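# Buckle a strap around a rolled mat

## Task

Wrap the strap around the rolled-up mat and fasten its buckle so that it stays closed.

## Robot and tools

Robot: two six-joint arms, left_arm and right_arm, each with a two-pad parallel gripper. Each arm's joints go, base to gripper: shoulder pan, shoulder lift, elbow, wrist 1, wrist 2, wrist 3. Every list by joint in a call or result uses that order. Stated ranges in radians: elbow -3.142 to 3.142, every other joint -6.283 to 6.283. A real end may differ by up to 0.010 rad. A target more than 0.010 rad beyond an end, and farther out than the current angle, is refused. A target past the real end is clipped there, and the result may then say "joint sent to its limit".

Frame: everything is in the scene frame. Its origin sits at table-top height, halfway between the nominal arm bases. +z points up, +x points out over the table, and left_arm is on the +y side; image left and right do not follow these names. Calibrated bases: left_arm at (+0.035, +0.444, +0.013) m, quat_wxyz (+1.000, 0, 0, -0.026); right_arm at (-0.033, -0.388, +0.013) m, quat_wxyz (+1.000, 0, 0, -0.028). The printed hand pose can be off by a few cm, more so at long reach. On each gripper, fingers point along its +z and close along its x. end_effector_position is the point between the pads, and the fingertips reach 17.5 mm past it. A block about 10 cm long sticks out from the wrist 3 axis toward the gripper's -y and turns with it.

Row format, shared by execute_actions and move: one flat list of 18 numbers covering both arms, even if only one moves. First come left_arm's 6 joint targets, then its gripper position, force_limit and speed. Then right_arm's 9 numbers in the same order. Joint numbers are absolute target angles in radians, read the same way as Joint positions. The three gripper numbers run from -1 to 1. position: +1 is fully open (50 mm gap), pads meet near -0.65, and -1 closes until something blocks them. force_limit per pad: about 20 N at -1, 102 N at 0, 185 N at +1; the actual grip can be up to ~15 N more. speed of the gap: 20 mm/s at -1, 85 at 0, 150 at +1. Both force_limit and speed begin at +1. To leave a gripper unchanged, repeat the three numbers last sent for it, since 0 is itself a command. A new force_limit or speed takes effect only with a new position that differs by at least 0.01. To soften a grip, open first.

execute_actions(actions, cameras): actions is a list of actions. Each action is a table of up to 15 rows, one per 1/30 s step, so one action lasts 0.5 s; a shorter table repeats its last row. Each step, a joint's target is kept within 0.651 rad of its measured angle, and a gripper is held under 4 m/s. The drive also limits targets to 3.14 rad/s, so big jumps take several actions and may be unfinished when the result comes; send the rest in the next call. Motion trails commands by roughly 0.09 s or 0.17 to 0.22 s, and quick motions can overshoot. To keep a joint still, resend its "Joint targets" value. An empty actions list returns full state and all cameras.

move(target, speed, blend, stop_force, zero, blocking, cameras): target is one 18-number row or a list of up to 15 rows, each an absolute goal. All joints of both arms move in step, so hands follow curves, and nothing avoids obstacles or the other arm. speed is the peak rad/s of the joint that travels farthest, 0.01 to 3.14, default 0.5; give one value or one per target. blend (rad) rounds corners in a list; 0 stops at each. stop_force (N, 3 to 120, one value for both arms) ends an arm's path when its wrist sensor feels that much push against its motion. Use it with a low speed for touching, give every row the same finger numbers, and omit it when backing off something the gripper presses on. zero (default true) re-zeroes the sensor before the move; false keeps the old zero. blocking=false returns after about 0.5 s while the move continues, and a new move replaces it; it cannot be combined with stop_force. The result adds a "move:" line: done, off_target (resting over 0.01 rad from target), moving, held, or fault, plus limits=held if steps were withheld. Done does not mean nothing is touched.

wait(seconds 0 to 10): arms hold their last command; a running move continues. stop(): brakes the running move; fingers carry on. zoom_image(camera, region): camera is one of cam_high, cam_low, cam_front, cam_over, cam_left_wrist, cam_right_wrist; region is [x0, y0, x1, y1] pixels from the top-left, at most 504 by 504; all images are 896x504. zero_wrist_force(arm): subtracts the current wrist reading from later ones. finished_scene(scene): ends scene 1 or 2 for good; the buckle must stay fastened without the robot.

Results: Joint positions (rad), Joint velocities (rad/s, or "within noise"), Joint targets, Joint torques (positive toward larger angles; includes the arm's own weight), end-effector position (m), quat_wxyz and velocities, Tool commands, gripper position_measured (gap ≈ (250 - value) × 0.202 mm), Wrist force and Wrist torque in the gripper's own axes plus the peak since last shown, and motor temperatures. object_status: 0 moving, 1 blocked while opening, 2 blocked while closing (a real grip), 3 reached target or pads met (usually nothing held). "joint command not followed" means the clearance check between arms held back some steps.

Avoid: anything falling or being left off the table; releasing moving parts; hitting fixed or heavy things; pressing even slightly past a firm contact, since arms are stiff. About 150 N (±25) of outside force, or contact torque of 135 N m on the shoulder or elbow joints or 25.2 N m on a wrist joint, triggers a 10 s fault stop. Wrist joints can push only about 11.2 N m beyond holding the arm. Any notable contact between the arms, including a gripper closing on the other's fingers, can fail the task. Motors heat when holding loads, reaching far, or straining against unreachable targets; MOTOR HOT appears at 70 °C, and at 85 °C the arm locks for 30 to 60 s. Loose objects may occasionally be nudged by outside pushes.

Each tool is called after ">>>" as name(argument=value, ...) on one line, values as JSON.

## Session

>>> execute_actions(actions=[])

Scene clock: 0.00 s.
left_arm: end_effector_position=(+0.8428, +0.2902, +0.1138) position_measured=3 object_status=3 end_effector_quat_wxyz=(+0.025, +0.985, +0.112, +0.126) | right_arm: end_effector_position=(+0.5677, -0.4365, +0.3374) position_measured=3 object_status=3 end_effector_quat_wxyz=(+0.049, +0.980, -0.079, +0.176)
Joint positions: left_arm=[-0.322 -0.834 1.227 -2.21 -1.497 0.98] | right_arm=[3.428 -1.6 -1.673 -1.127 1.371 1.929]
Joint velocities: within noise
Joint torques (N m): no reading
Motor temperatures (°C): left_arm=[29 37 36 34 39 35] | right_arm=[44 40 26 30 49 43]
Wrist force (N): no reading
Wrist torque (N m): no reading
Wrist force, peak (N): no reading
Joint targets: left_arm=[-0.322 -0.834 1.227 -2.210 -1.497 0.980] | right_arm=[3.428 -1.600 -1.673 -1.127 1.371 1.929]
Tool commands: left_gripper/position=+1.0 left_gripper/force_limit=+1.0 left_gripper/speed=+1.0 right_gripper/position=+1.0 right_gripper/force_limit=+1.0 right_gripper/speed=+1.0

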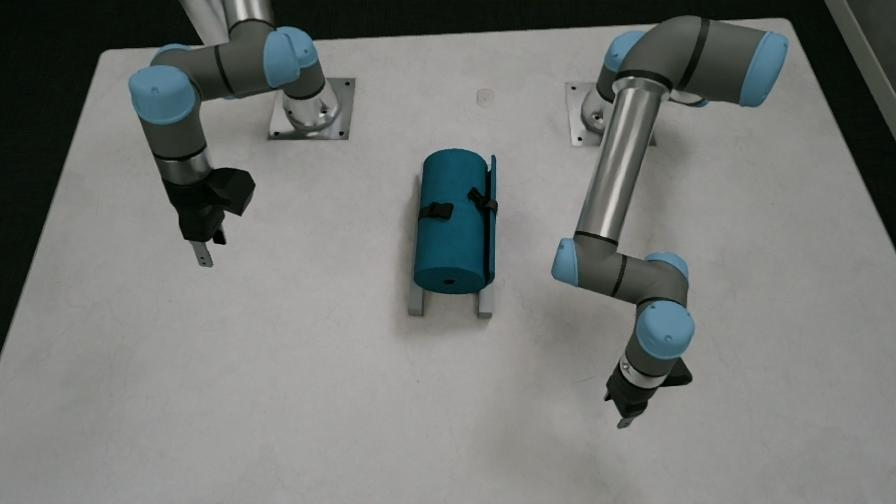

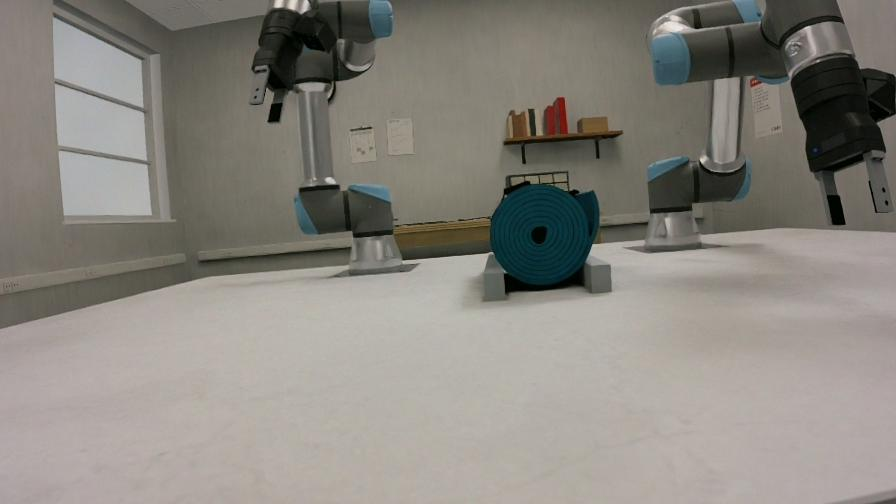

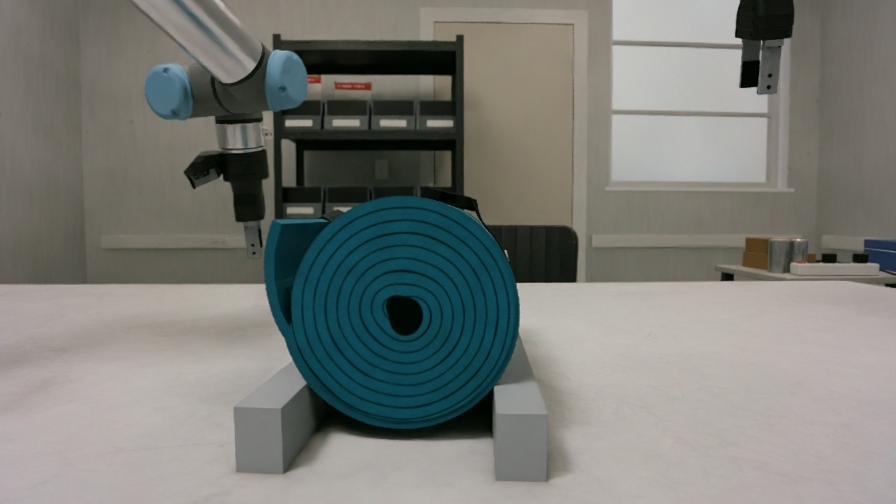

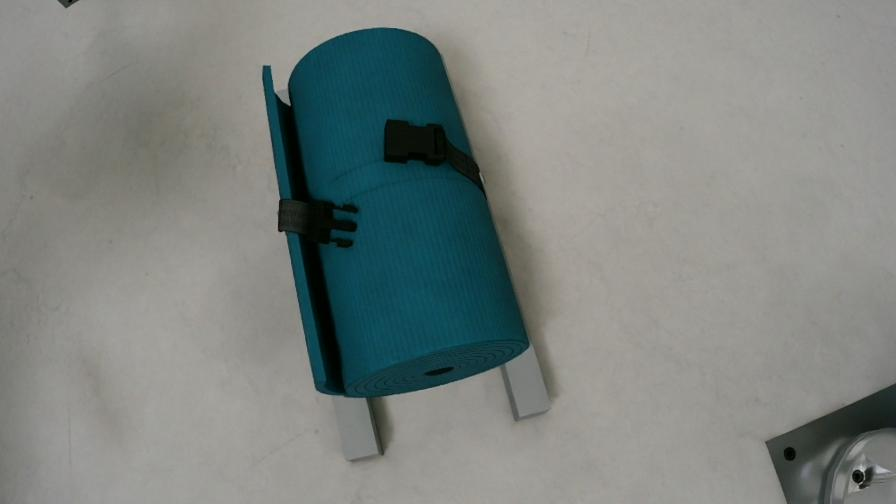

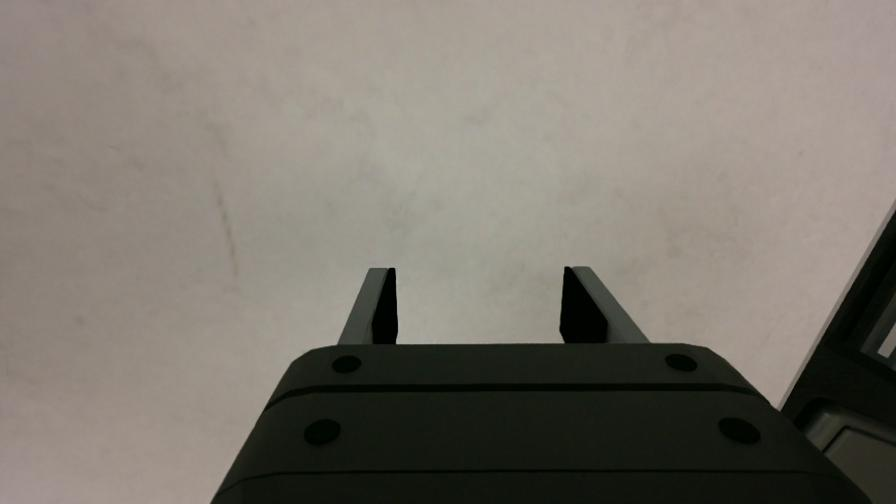

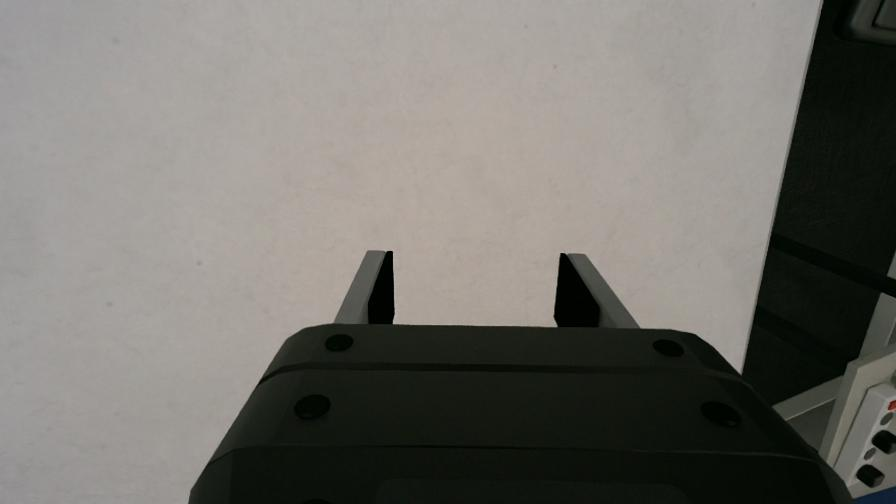

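>>> zoom_image(camera="cam_over", region=[240, 90, 520, 280])

>>> zoom_image(camera="cam_front", region=[240, 160, 560, 340])

>>> zoom_image(camera="cam_high", region=[380, 130, 540, 320])

>>> zoom_image(camera="cam_low", region=[460, 150, 640, 310])

Scaled by 1.800.

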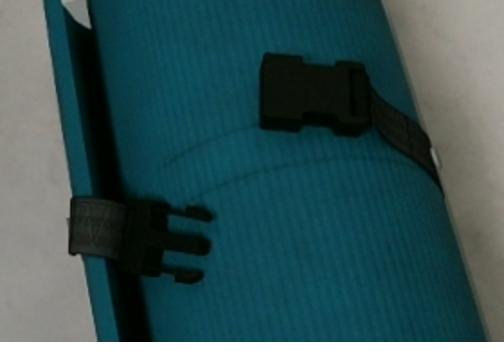

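Scaled by 1.575.

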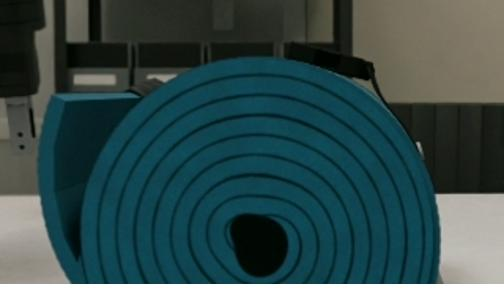

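Scaled by 2.653.

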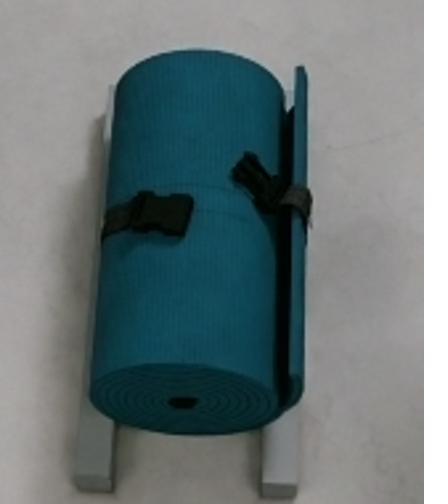

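Scaled by 2.800.

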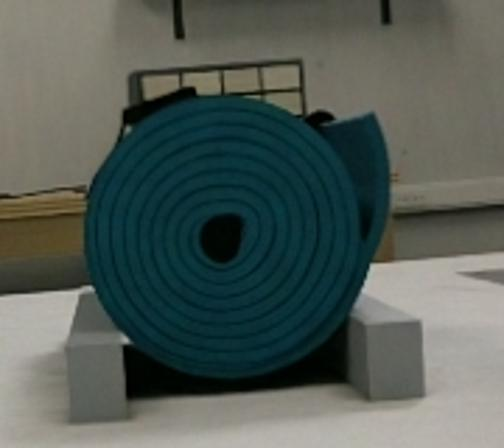

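>>> move(target=[-1.093,-1.558,1.408,-1.421,-1.571,0.426,1,1,1,3.428,-1.6,-1.673,-1.127,1.371,1.929,1,1,1], speed=0.9, cameras=["all"])

Scene clock: 76.50 s.
left_arm: end_effector_position=(+0.3604, +0.0497, +0.3996) position_measured=3 object_status=3 end_effector_quat_wxyz=(+0.000, +1.000, +0.000, +0.000) | right_arm: end_effector_position=(+0.5677, -0.4368, +0.3376) position_measured=3 object_status=3 end_effector_quat_wxyz=(+0.049, +0.980, -0.079, +0.177)
Joint positions: left_arm=[-1.093 -1.558 1.408 -1.421 -1.571 0.426] | right_arm=[3.428 -1.6 -1.673 -1.127 1.371 1.929]
Joint torques (N m): left_arm=[-6.77 -36.75 -31.11 -1.22 1.79 -0.25] | right_arm=[-6.91 35.91 15.82 5.02 -3 -1.15]
Wrist force (N): left_arm=[0.0 0.4 0.2] | right_arm=[0.1 0.1 0.0]
Wrist torque (N m): left_arm=[0.08 -0.01 -0.07] | right_arm=[0.01 -0.02 0.00]
Wrist force, peak (N): left_arm=[4.3 -5.4 4.5] | right_arm=[0.0 -0.1 -0.3]
Joint targets: left_arm=[-1.093 -1.558 1.408 -1.421 -1.571 0.426] | right_arm=[3.428 -1.600 -1.673 -1.127 1.371 1.929]
move: done

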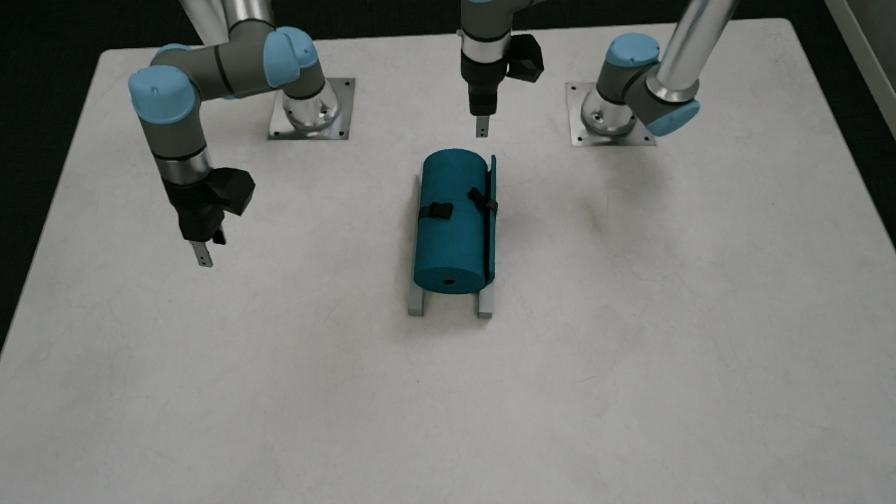

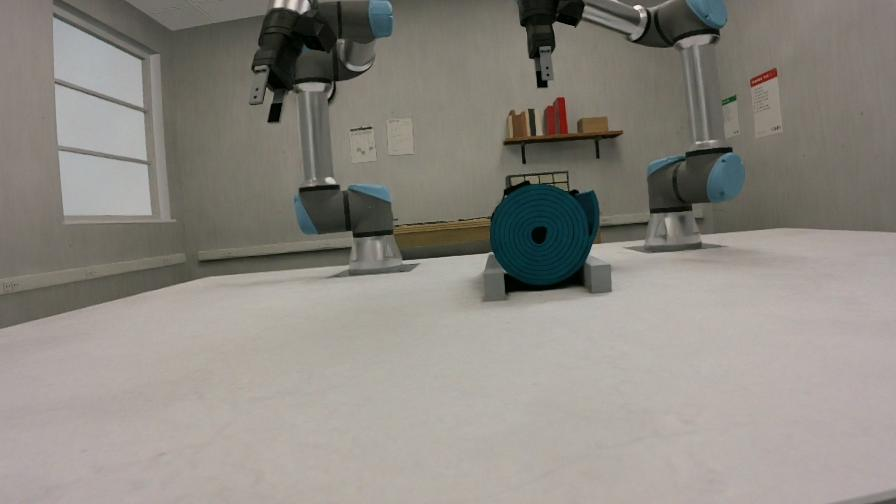

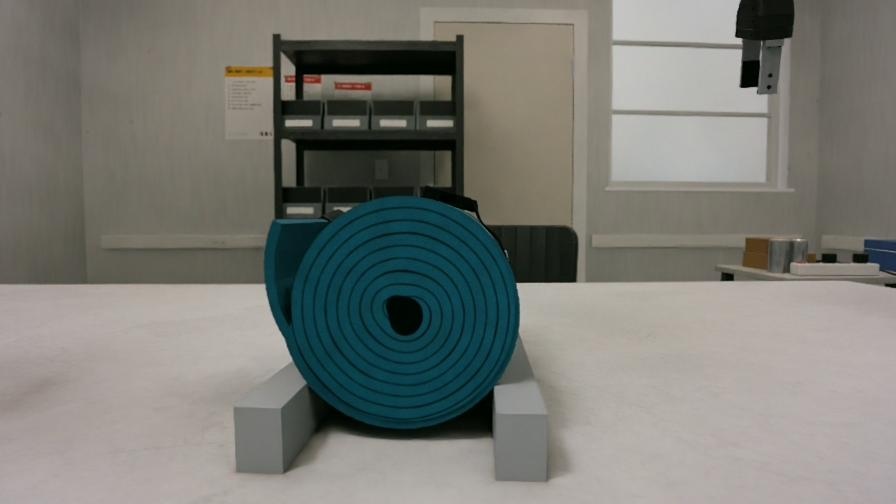

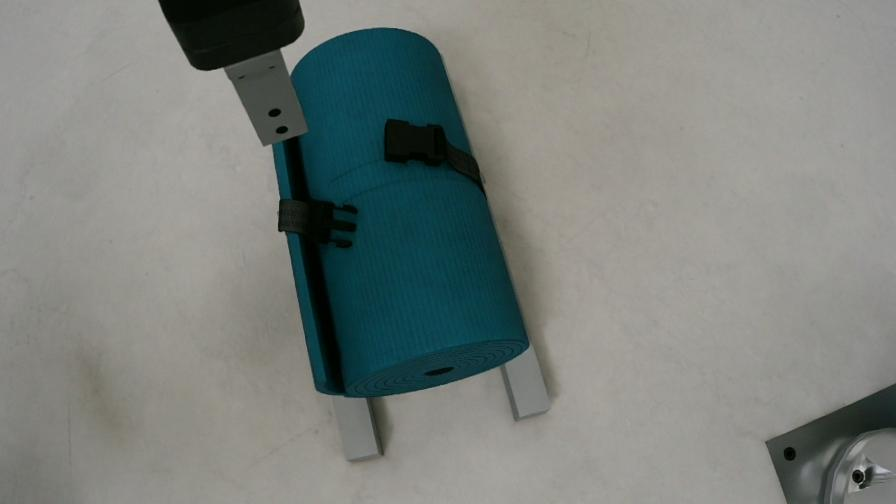

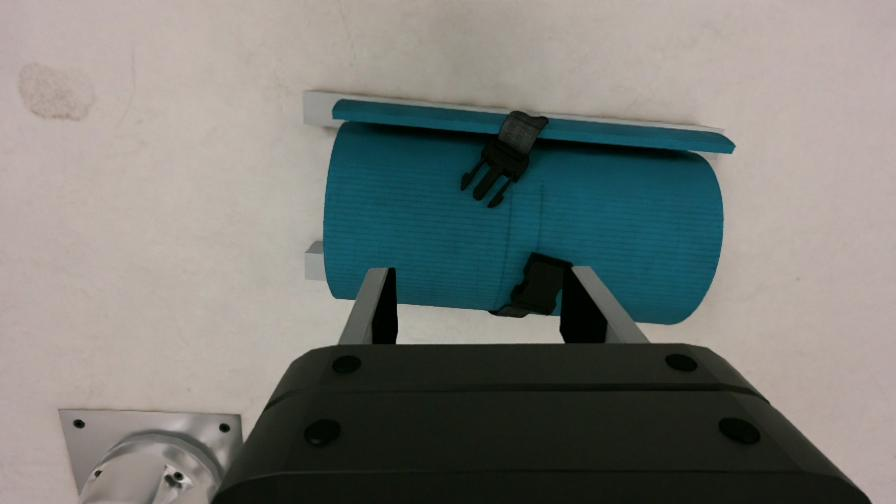

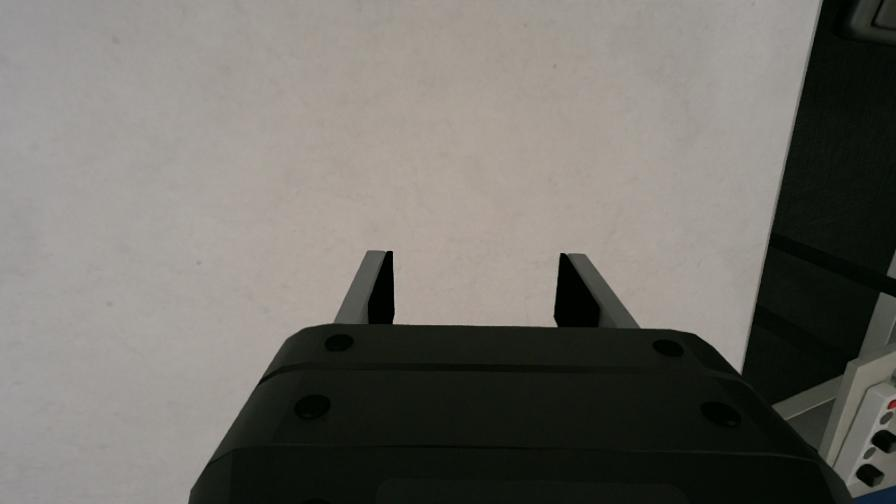

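>>> move(target=[-0.698,-1.515,1.741,-1.846,-2.005,1.454,1,1,1,3.983,-1.491,-1.988,-0.829,1.739,-0.371,1,1,1], speed=0.9, cameras=["all"])

Scene clock: 134.67 s.
left_arm: end_effector_position=(+0.4302, +0.1090, +0.2817) position_measured=3 object_status=3 end_effector_quat_wxyz=(+0.205, +0.926, -0.309, -0.069) | right_arm: end_effector_position=(+0.4040, -0.0780, +0.2734) position_measured=3 object_status=3 end_effector_quat_wxyz=(+0.041, +0.185, +0.959, +0.213)
Joint positions: left_arm=[-0.698 -1.515 1.741 -1.846 -2.005 1.454] | right_arm=[3.983 -1.491 -1.988 -0.829 1.739 -0.371]
Joint torques (N m): left_arm=[-6.88 -31.62 -31.45 -0.6 0.46 -1.4] | right_arm=[-3.73 9.85 33.12 2.58 -2.42 -0.83]
Wrist force (N): left_arm=[-0.4 -0.6 0.7] | right_arm=[-0.5 0.2 0.0]
Wrist torque (N m): left_arm=[-0.08 0.09 -0.04] | right_arm=[0.00 0.09 -0.13]
Wrist force, peak (N): left_arm=[-0.3 -1.3 1.0] | right_arm=[0.5 1.6 0.1]
Joint targets: left_arm=[-0.698 -1.515 1.741 -1.846 -2.005 1.454] | right_arm=[3.983 -1.491 -1.988 -0.829 1.739 -0.371]
move: done

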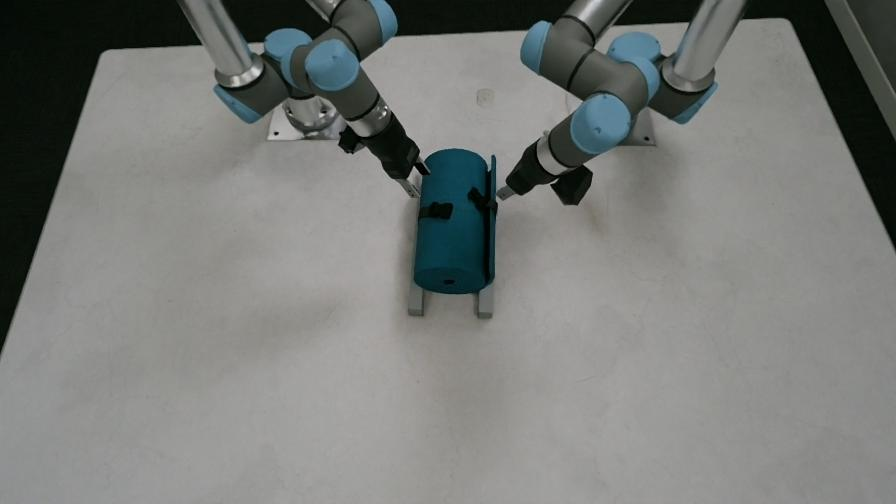

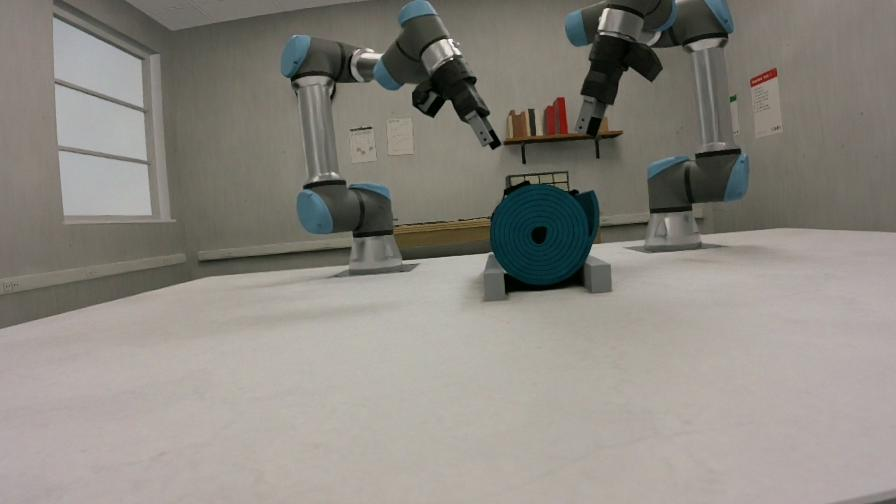

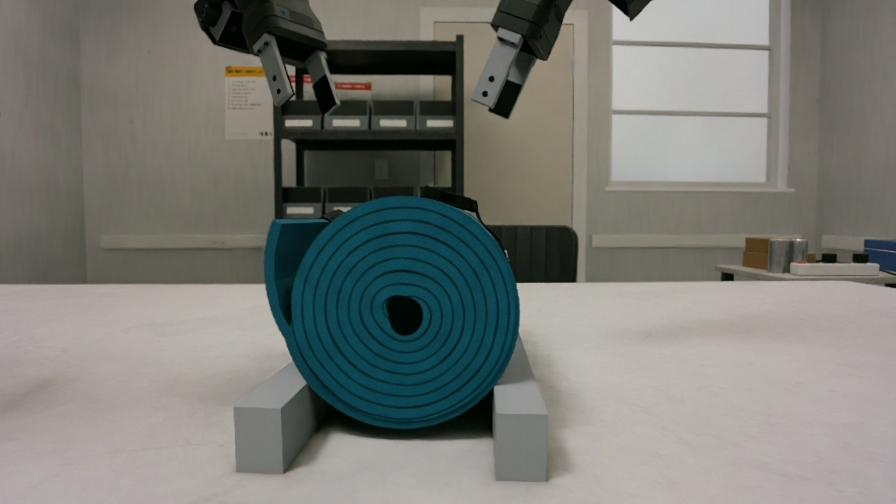

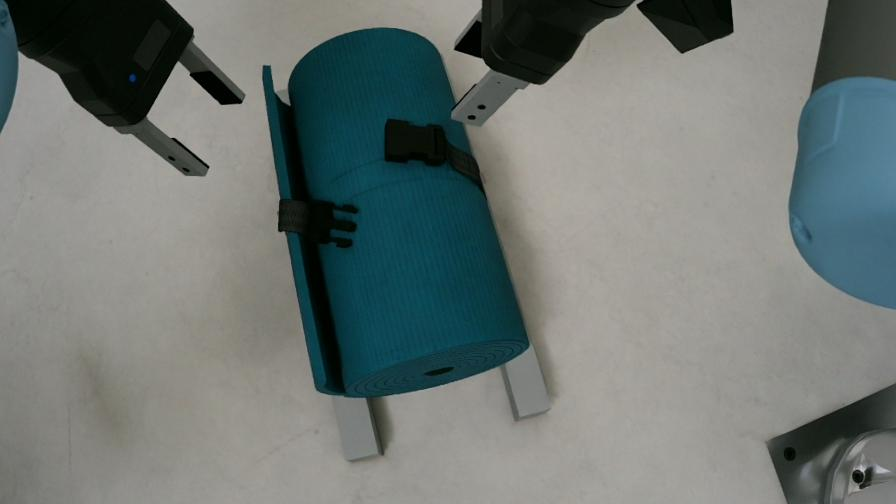

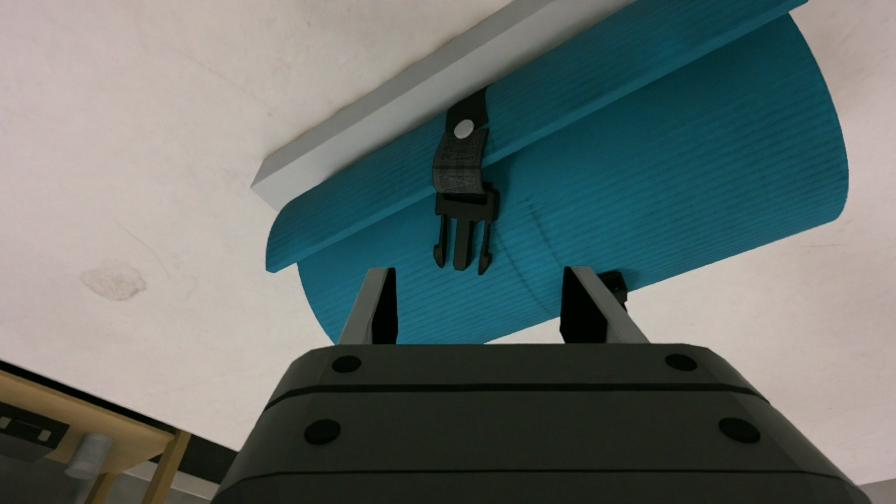

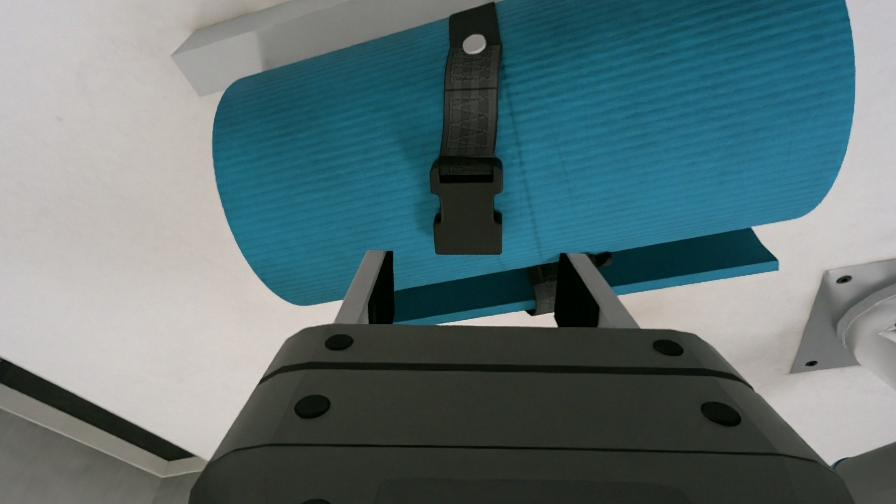

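>>> move(target=[-0.757,-1.4623,1.892,-2.0766,-2.001,1.389,1,1,1,3.998,-1.5722,-2.0439,-0.6892,1.7331,-0.358,1,1,1], speed=0.4, cameras=["cam_front","cam_left_wrist","cam_right_wrist","cam_low"])

Scene clock: 155.23 s.
left_arm: end_effector_position=(+0.4124, +0.0849, +0.2071) position_measured=3 object_status=3 end_effector_quat_wxyz=(+0.205, +0.926, -0.309, -0.069) | right_arm: end_effector_position=(+0.4101, -0.0625, +0.2256) position_measured=3 object_status=3 end_effector_quat_wxyz=(+0.041, +0.184, +0.959, +0.213)
Joint positions: left_arm=[-0.757 -1.462 1.892 -2.076 -2.001 1.389] | right_arm=[3.998 -1.572 -2.044 -0.689 1.733 -0.358]
Joint torques (N m): left_arm=[9.95 -38.68 -20.82 -3.9 -0.67 2.28] | right_arm=[-6.9 30.81 32.03 4.32 -0.22 -0.81]
Wrist force (N): left_arm=[-0.2 -0.8 0.8] | right_arm=[-0.5 0.4 0.1]
Wrist torque (N m): left_arm=[-0.10 0.06 -0.09] | right_arm=[0.02 0.07 -0.12]
Wrist force, peak (N): left_arm=[-0.4 -0.9 2.7] | right_arm=[-0.5 0.9 -1.5]
Joint targets: left_arm=[-0.757 -1.462 1.892 -2.077 -2.001 1.389] | right_arm=[3.998 -1.572 -2.044 -0.689 1.733 -0.358]
move: done
Images, in order (width x height): cam_low 896x504, cam_front 896x504, cam_left_wrist 896x504, cam_right_wrist 896x504.

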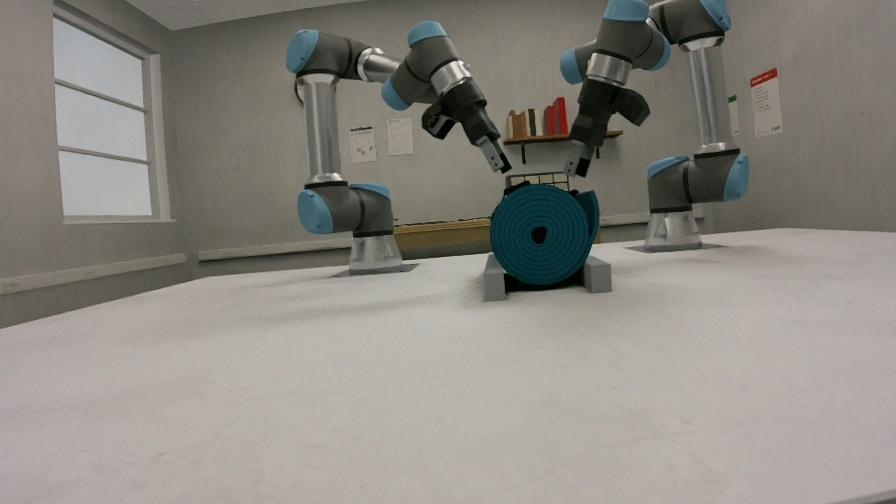

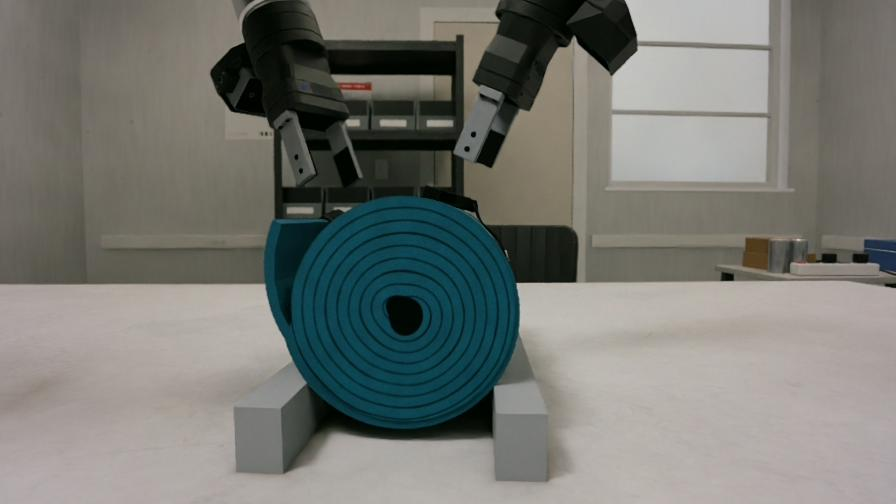

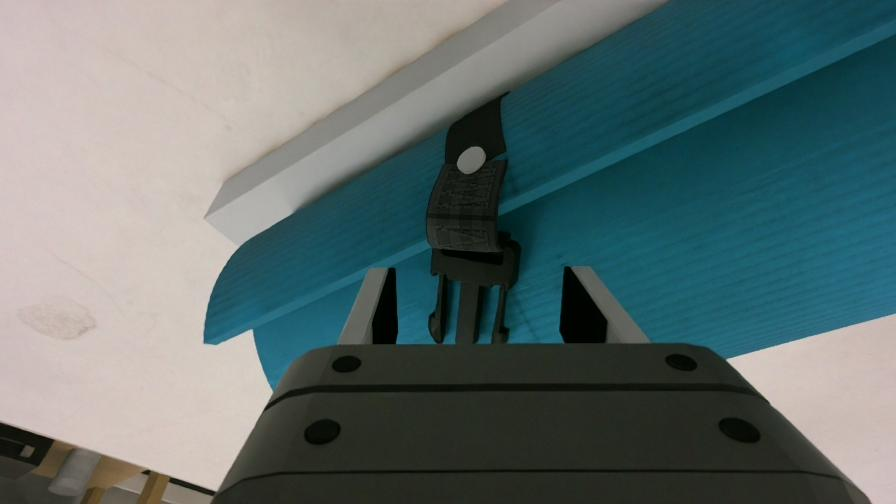

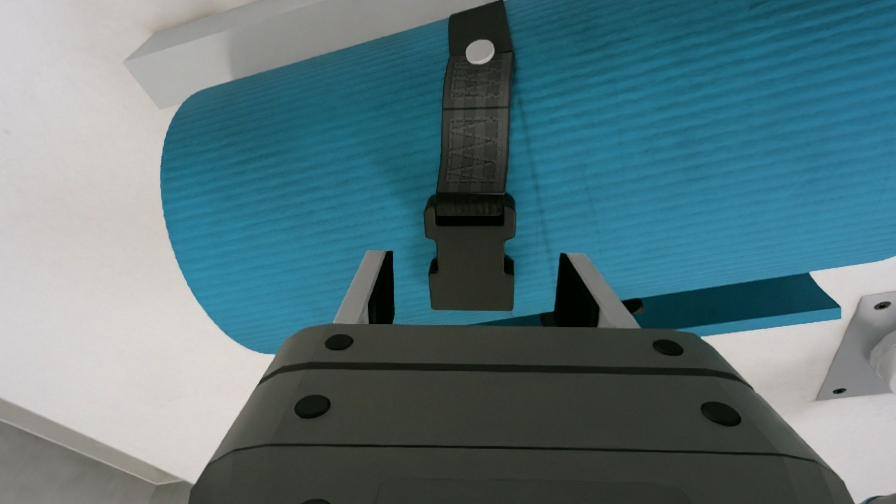

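>>> move(target=[-0.8041,-1.4124,1.9516,-2.2077,-1.9969,1.337,1,1,1,4.0081,-1.6286,-2.0615,-0.6137,1.7294,-0.349,1,1,1], speed=0.25, stop_force=8, cameras=["cam_front","cam_low","cam_over","cam_left_wrist","cam_right_wrist"])

>>> zoom_image(camera="cam_over", region=[240, 60, 520, 280])

>>> zoom_image(camera="cam_front", region=[240, 120, 560, 300])

>>> zoom_image(camera="cam_low", region=[460, 130, 640, 230])

Scene clock: 178.10 s.
left_arm: end_effector_position=(+0.4021, +0.0669, +0.1747) position_measured=3 object_status=3 end_effector_quat_wxyz=(+0.205, +0.926, -0.309, -0.069) | right_arm: end_effector_position=(+0.4145, -0.0514, +0.1998) position_measured=3 object_status=3 end_effector_quat_wxyz=(+0.041, +0.184, +0.959, +0.213)
Joint positions: left_arm=[-0.796 -1.421 1.942 -2.186 -1.998 1.346] | right_arm=[4.008 -1.629 -2.062 -0.614 1.729 -0.349]
Joint torques (N m): left_arm=[-7.18 -21.15 -14.85 -5.26 -2.15 -2.6] | right_arm=[-7.1 34.74 31.21 5.12 2.31 -0.84]
Wrist force (N): left_arm=[-0.8 0.7 -2.7] | right_arm=[-0.4 0.4 -0.1]
Wrist torque (N m): left_arm=[-0.04 0.01 -0.19] | right_arm=[0.02 0.05 -0.14]
Wrist force, peak (N): left_arm=[4.1 11.2 -39.4] | right_arm=[-0.6 0.8 -1.3]
Joint targets: left_arm=[-0.796 -1.421 1.942 -2.186 -1.998 1.346] | right_arm=[4.008 -1.629 -2.062 -0.614 1.729 -0.349]
move: contact (left_arm); left_arm: the wrist 1 is farthest, 0.022 rad from its target
Images, in order (width x height): cam_low 896x504, cam_front 896x504, cam_over 896x504, cam_left_wrist 896x504, cam_right_wrist 896x504.

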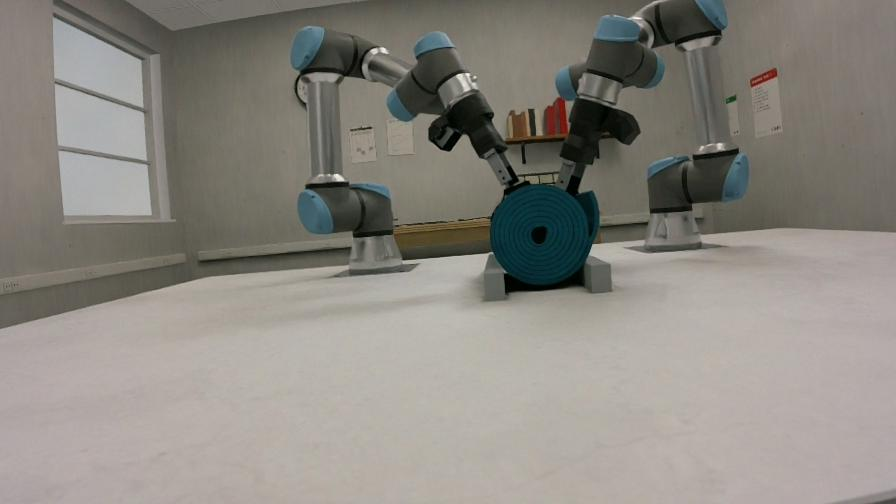

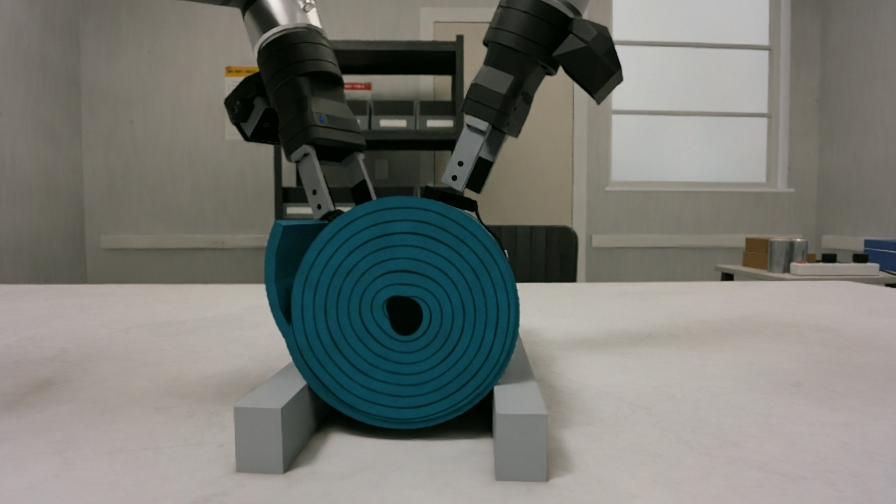

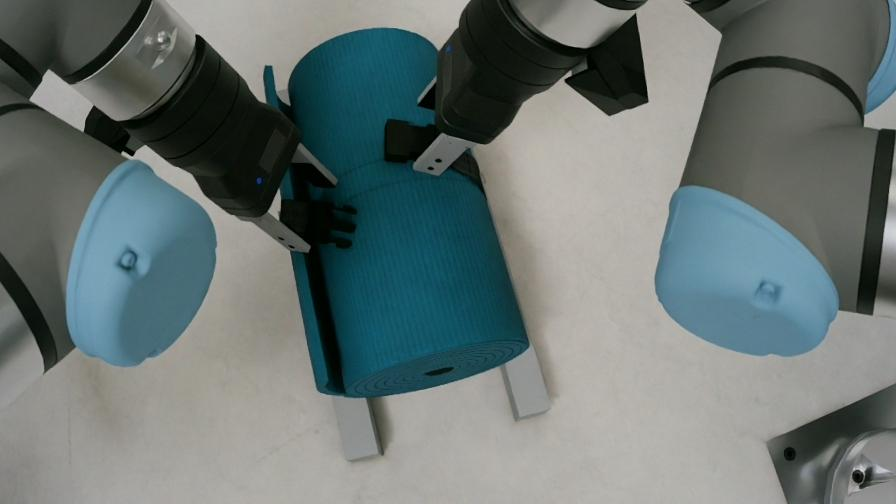

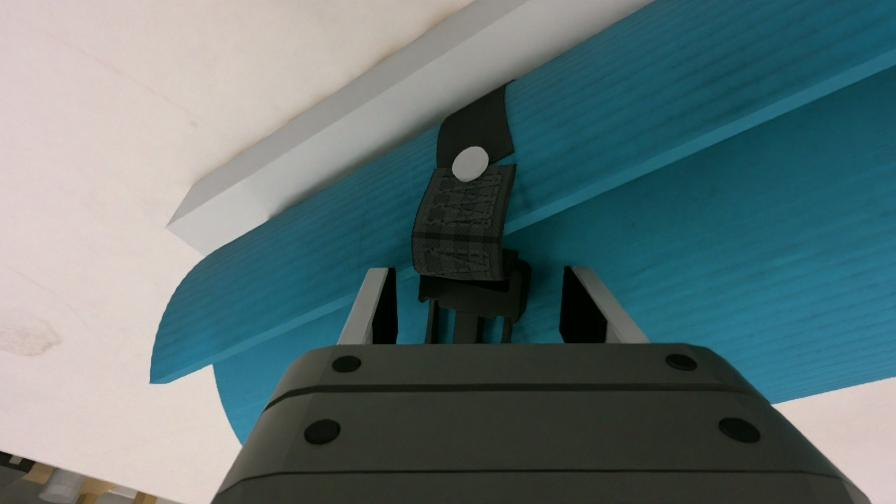

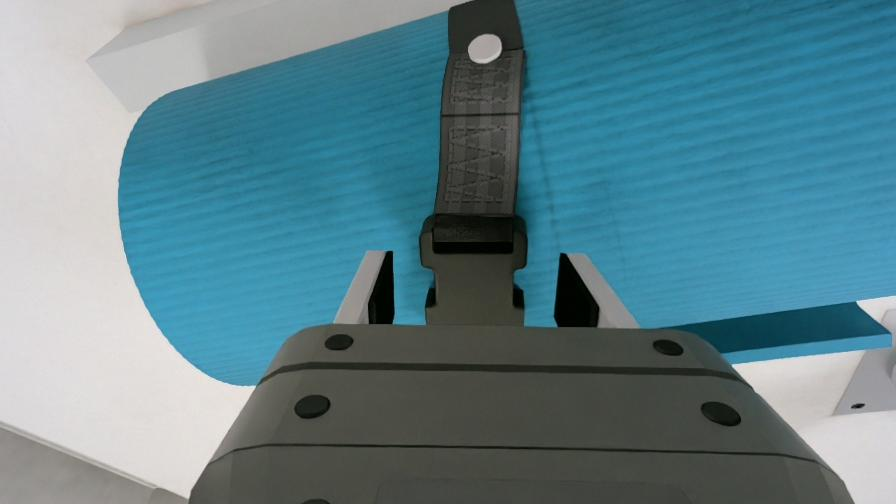

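Scaled by 1.800.

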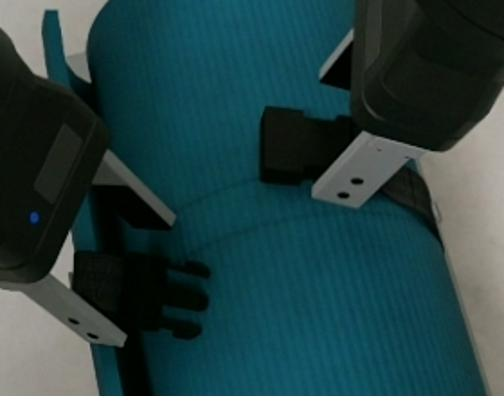

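Scaled by 1.575.

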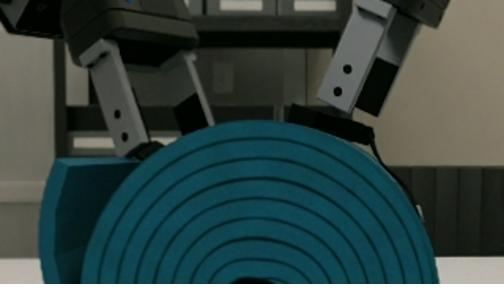

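Scaled by 2.800.

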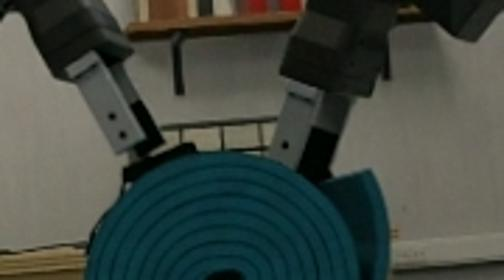

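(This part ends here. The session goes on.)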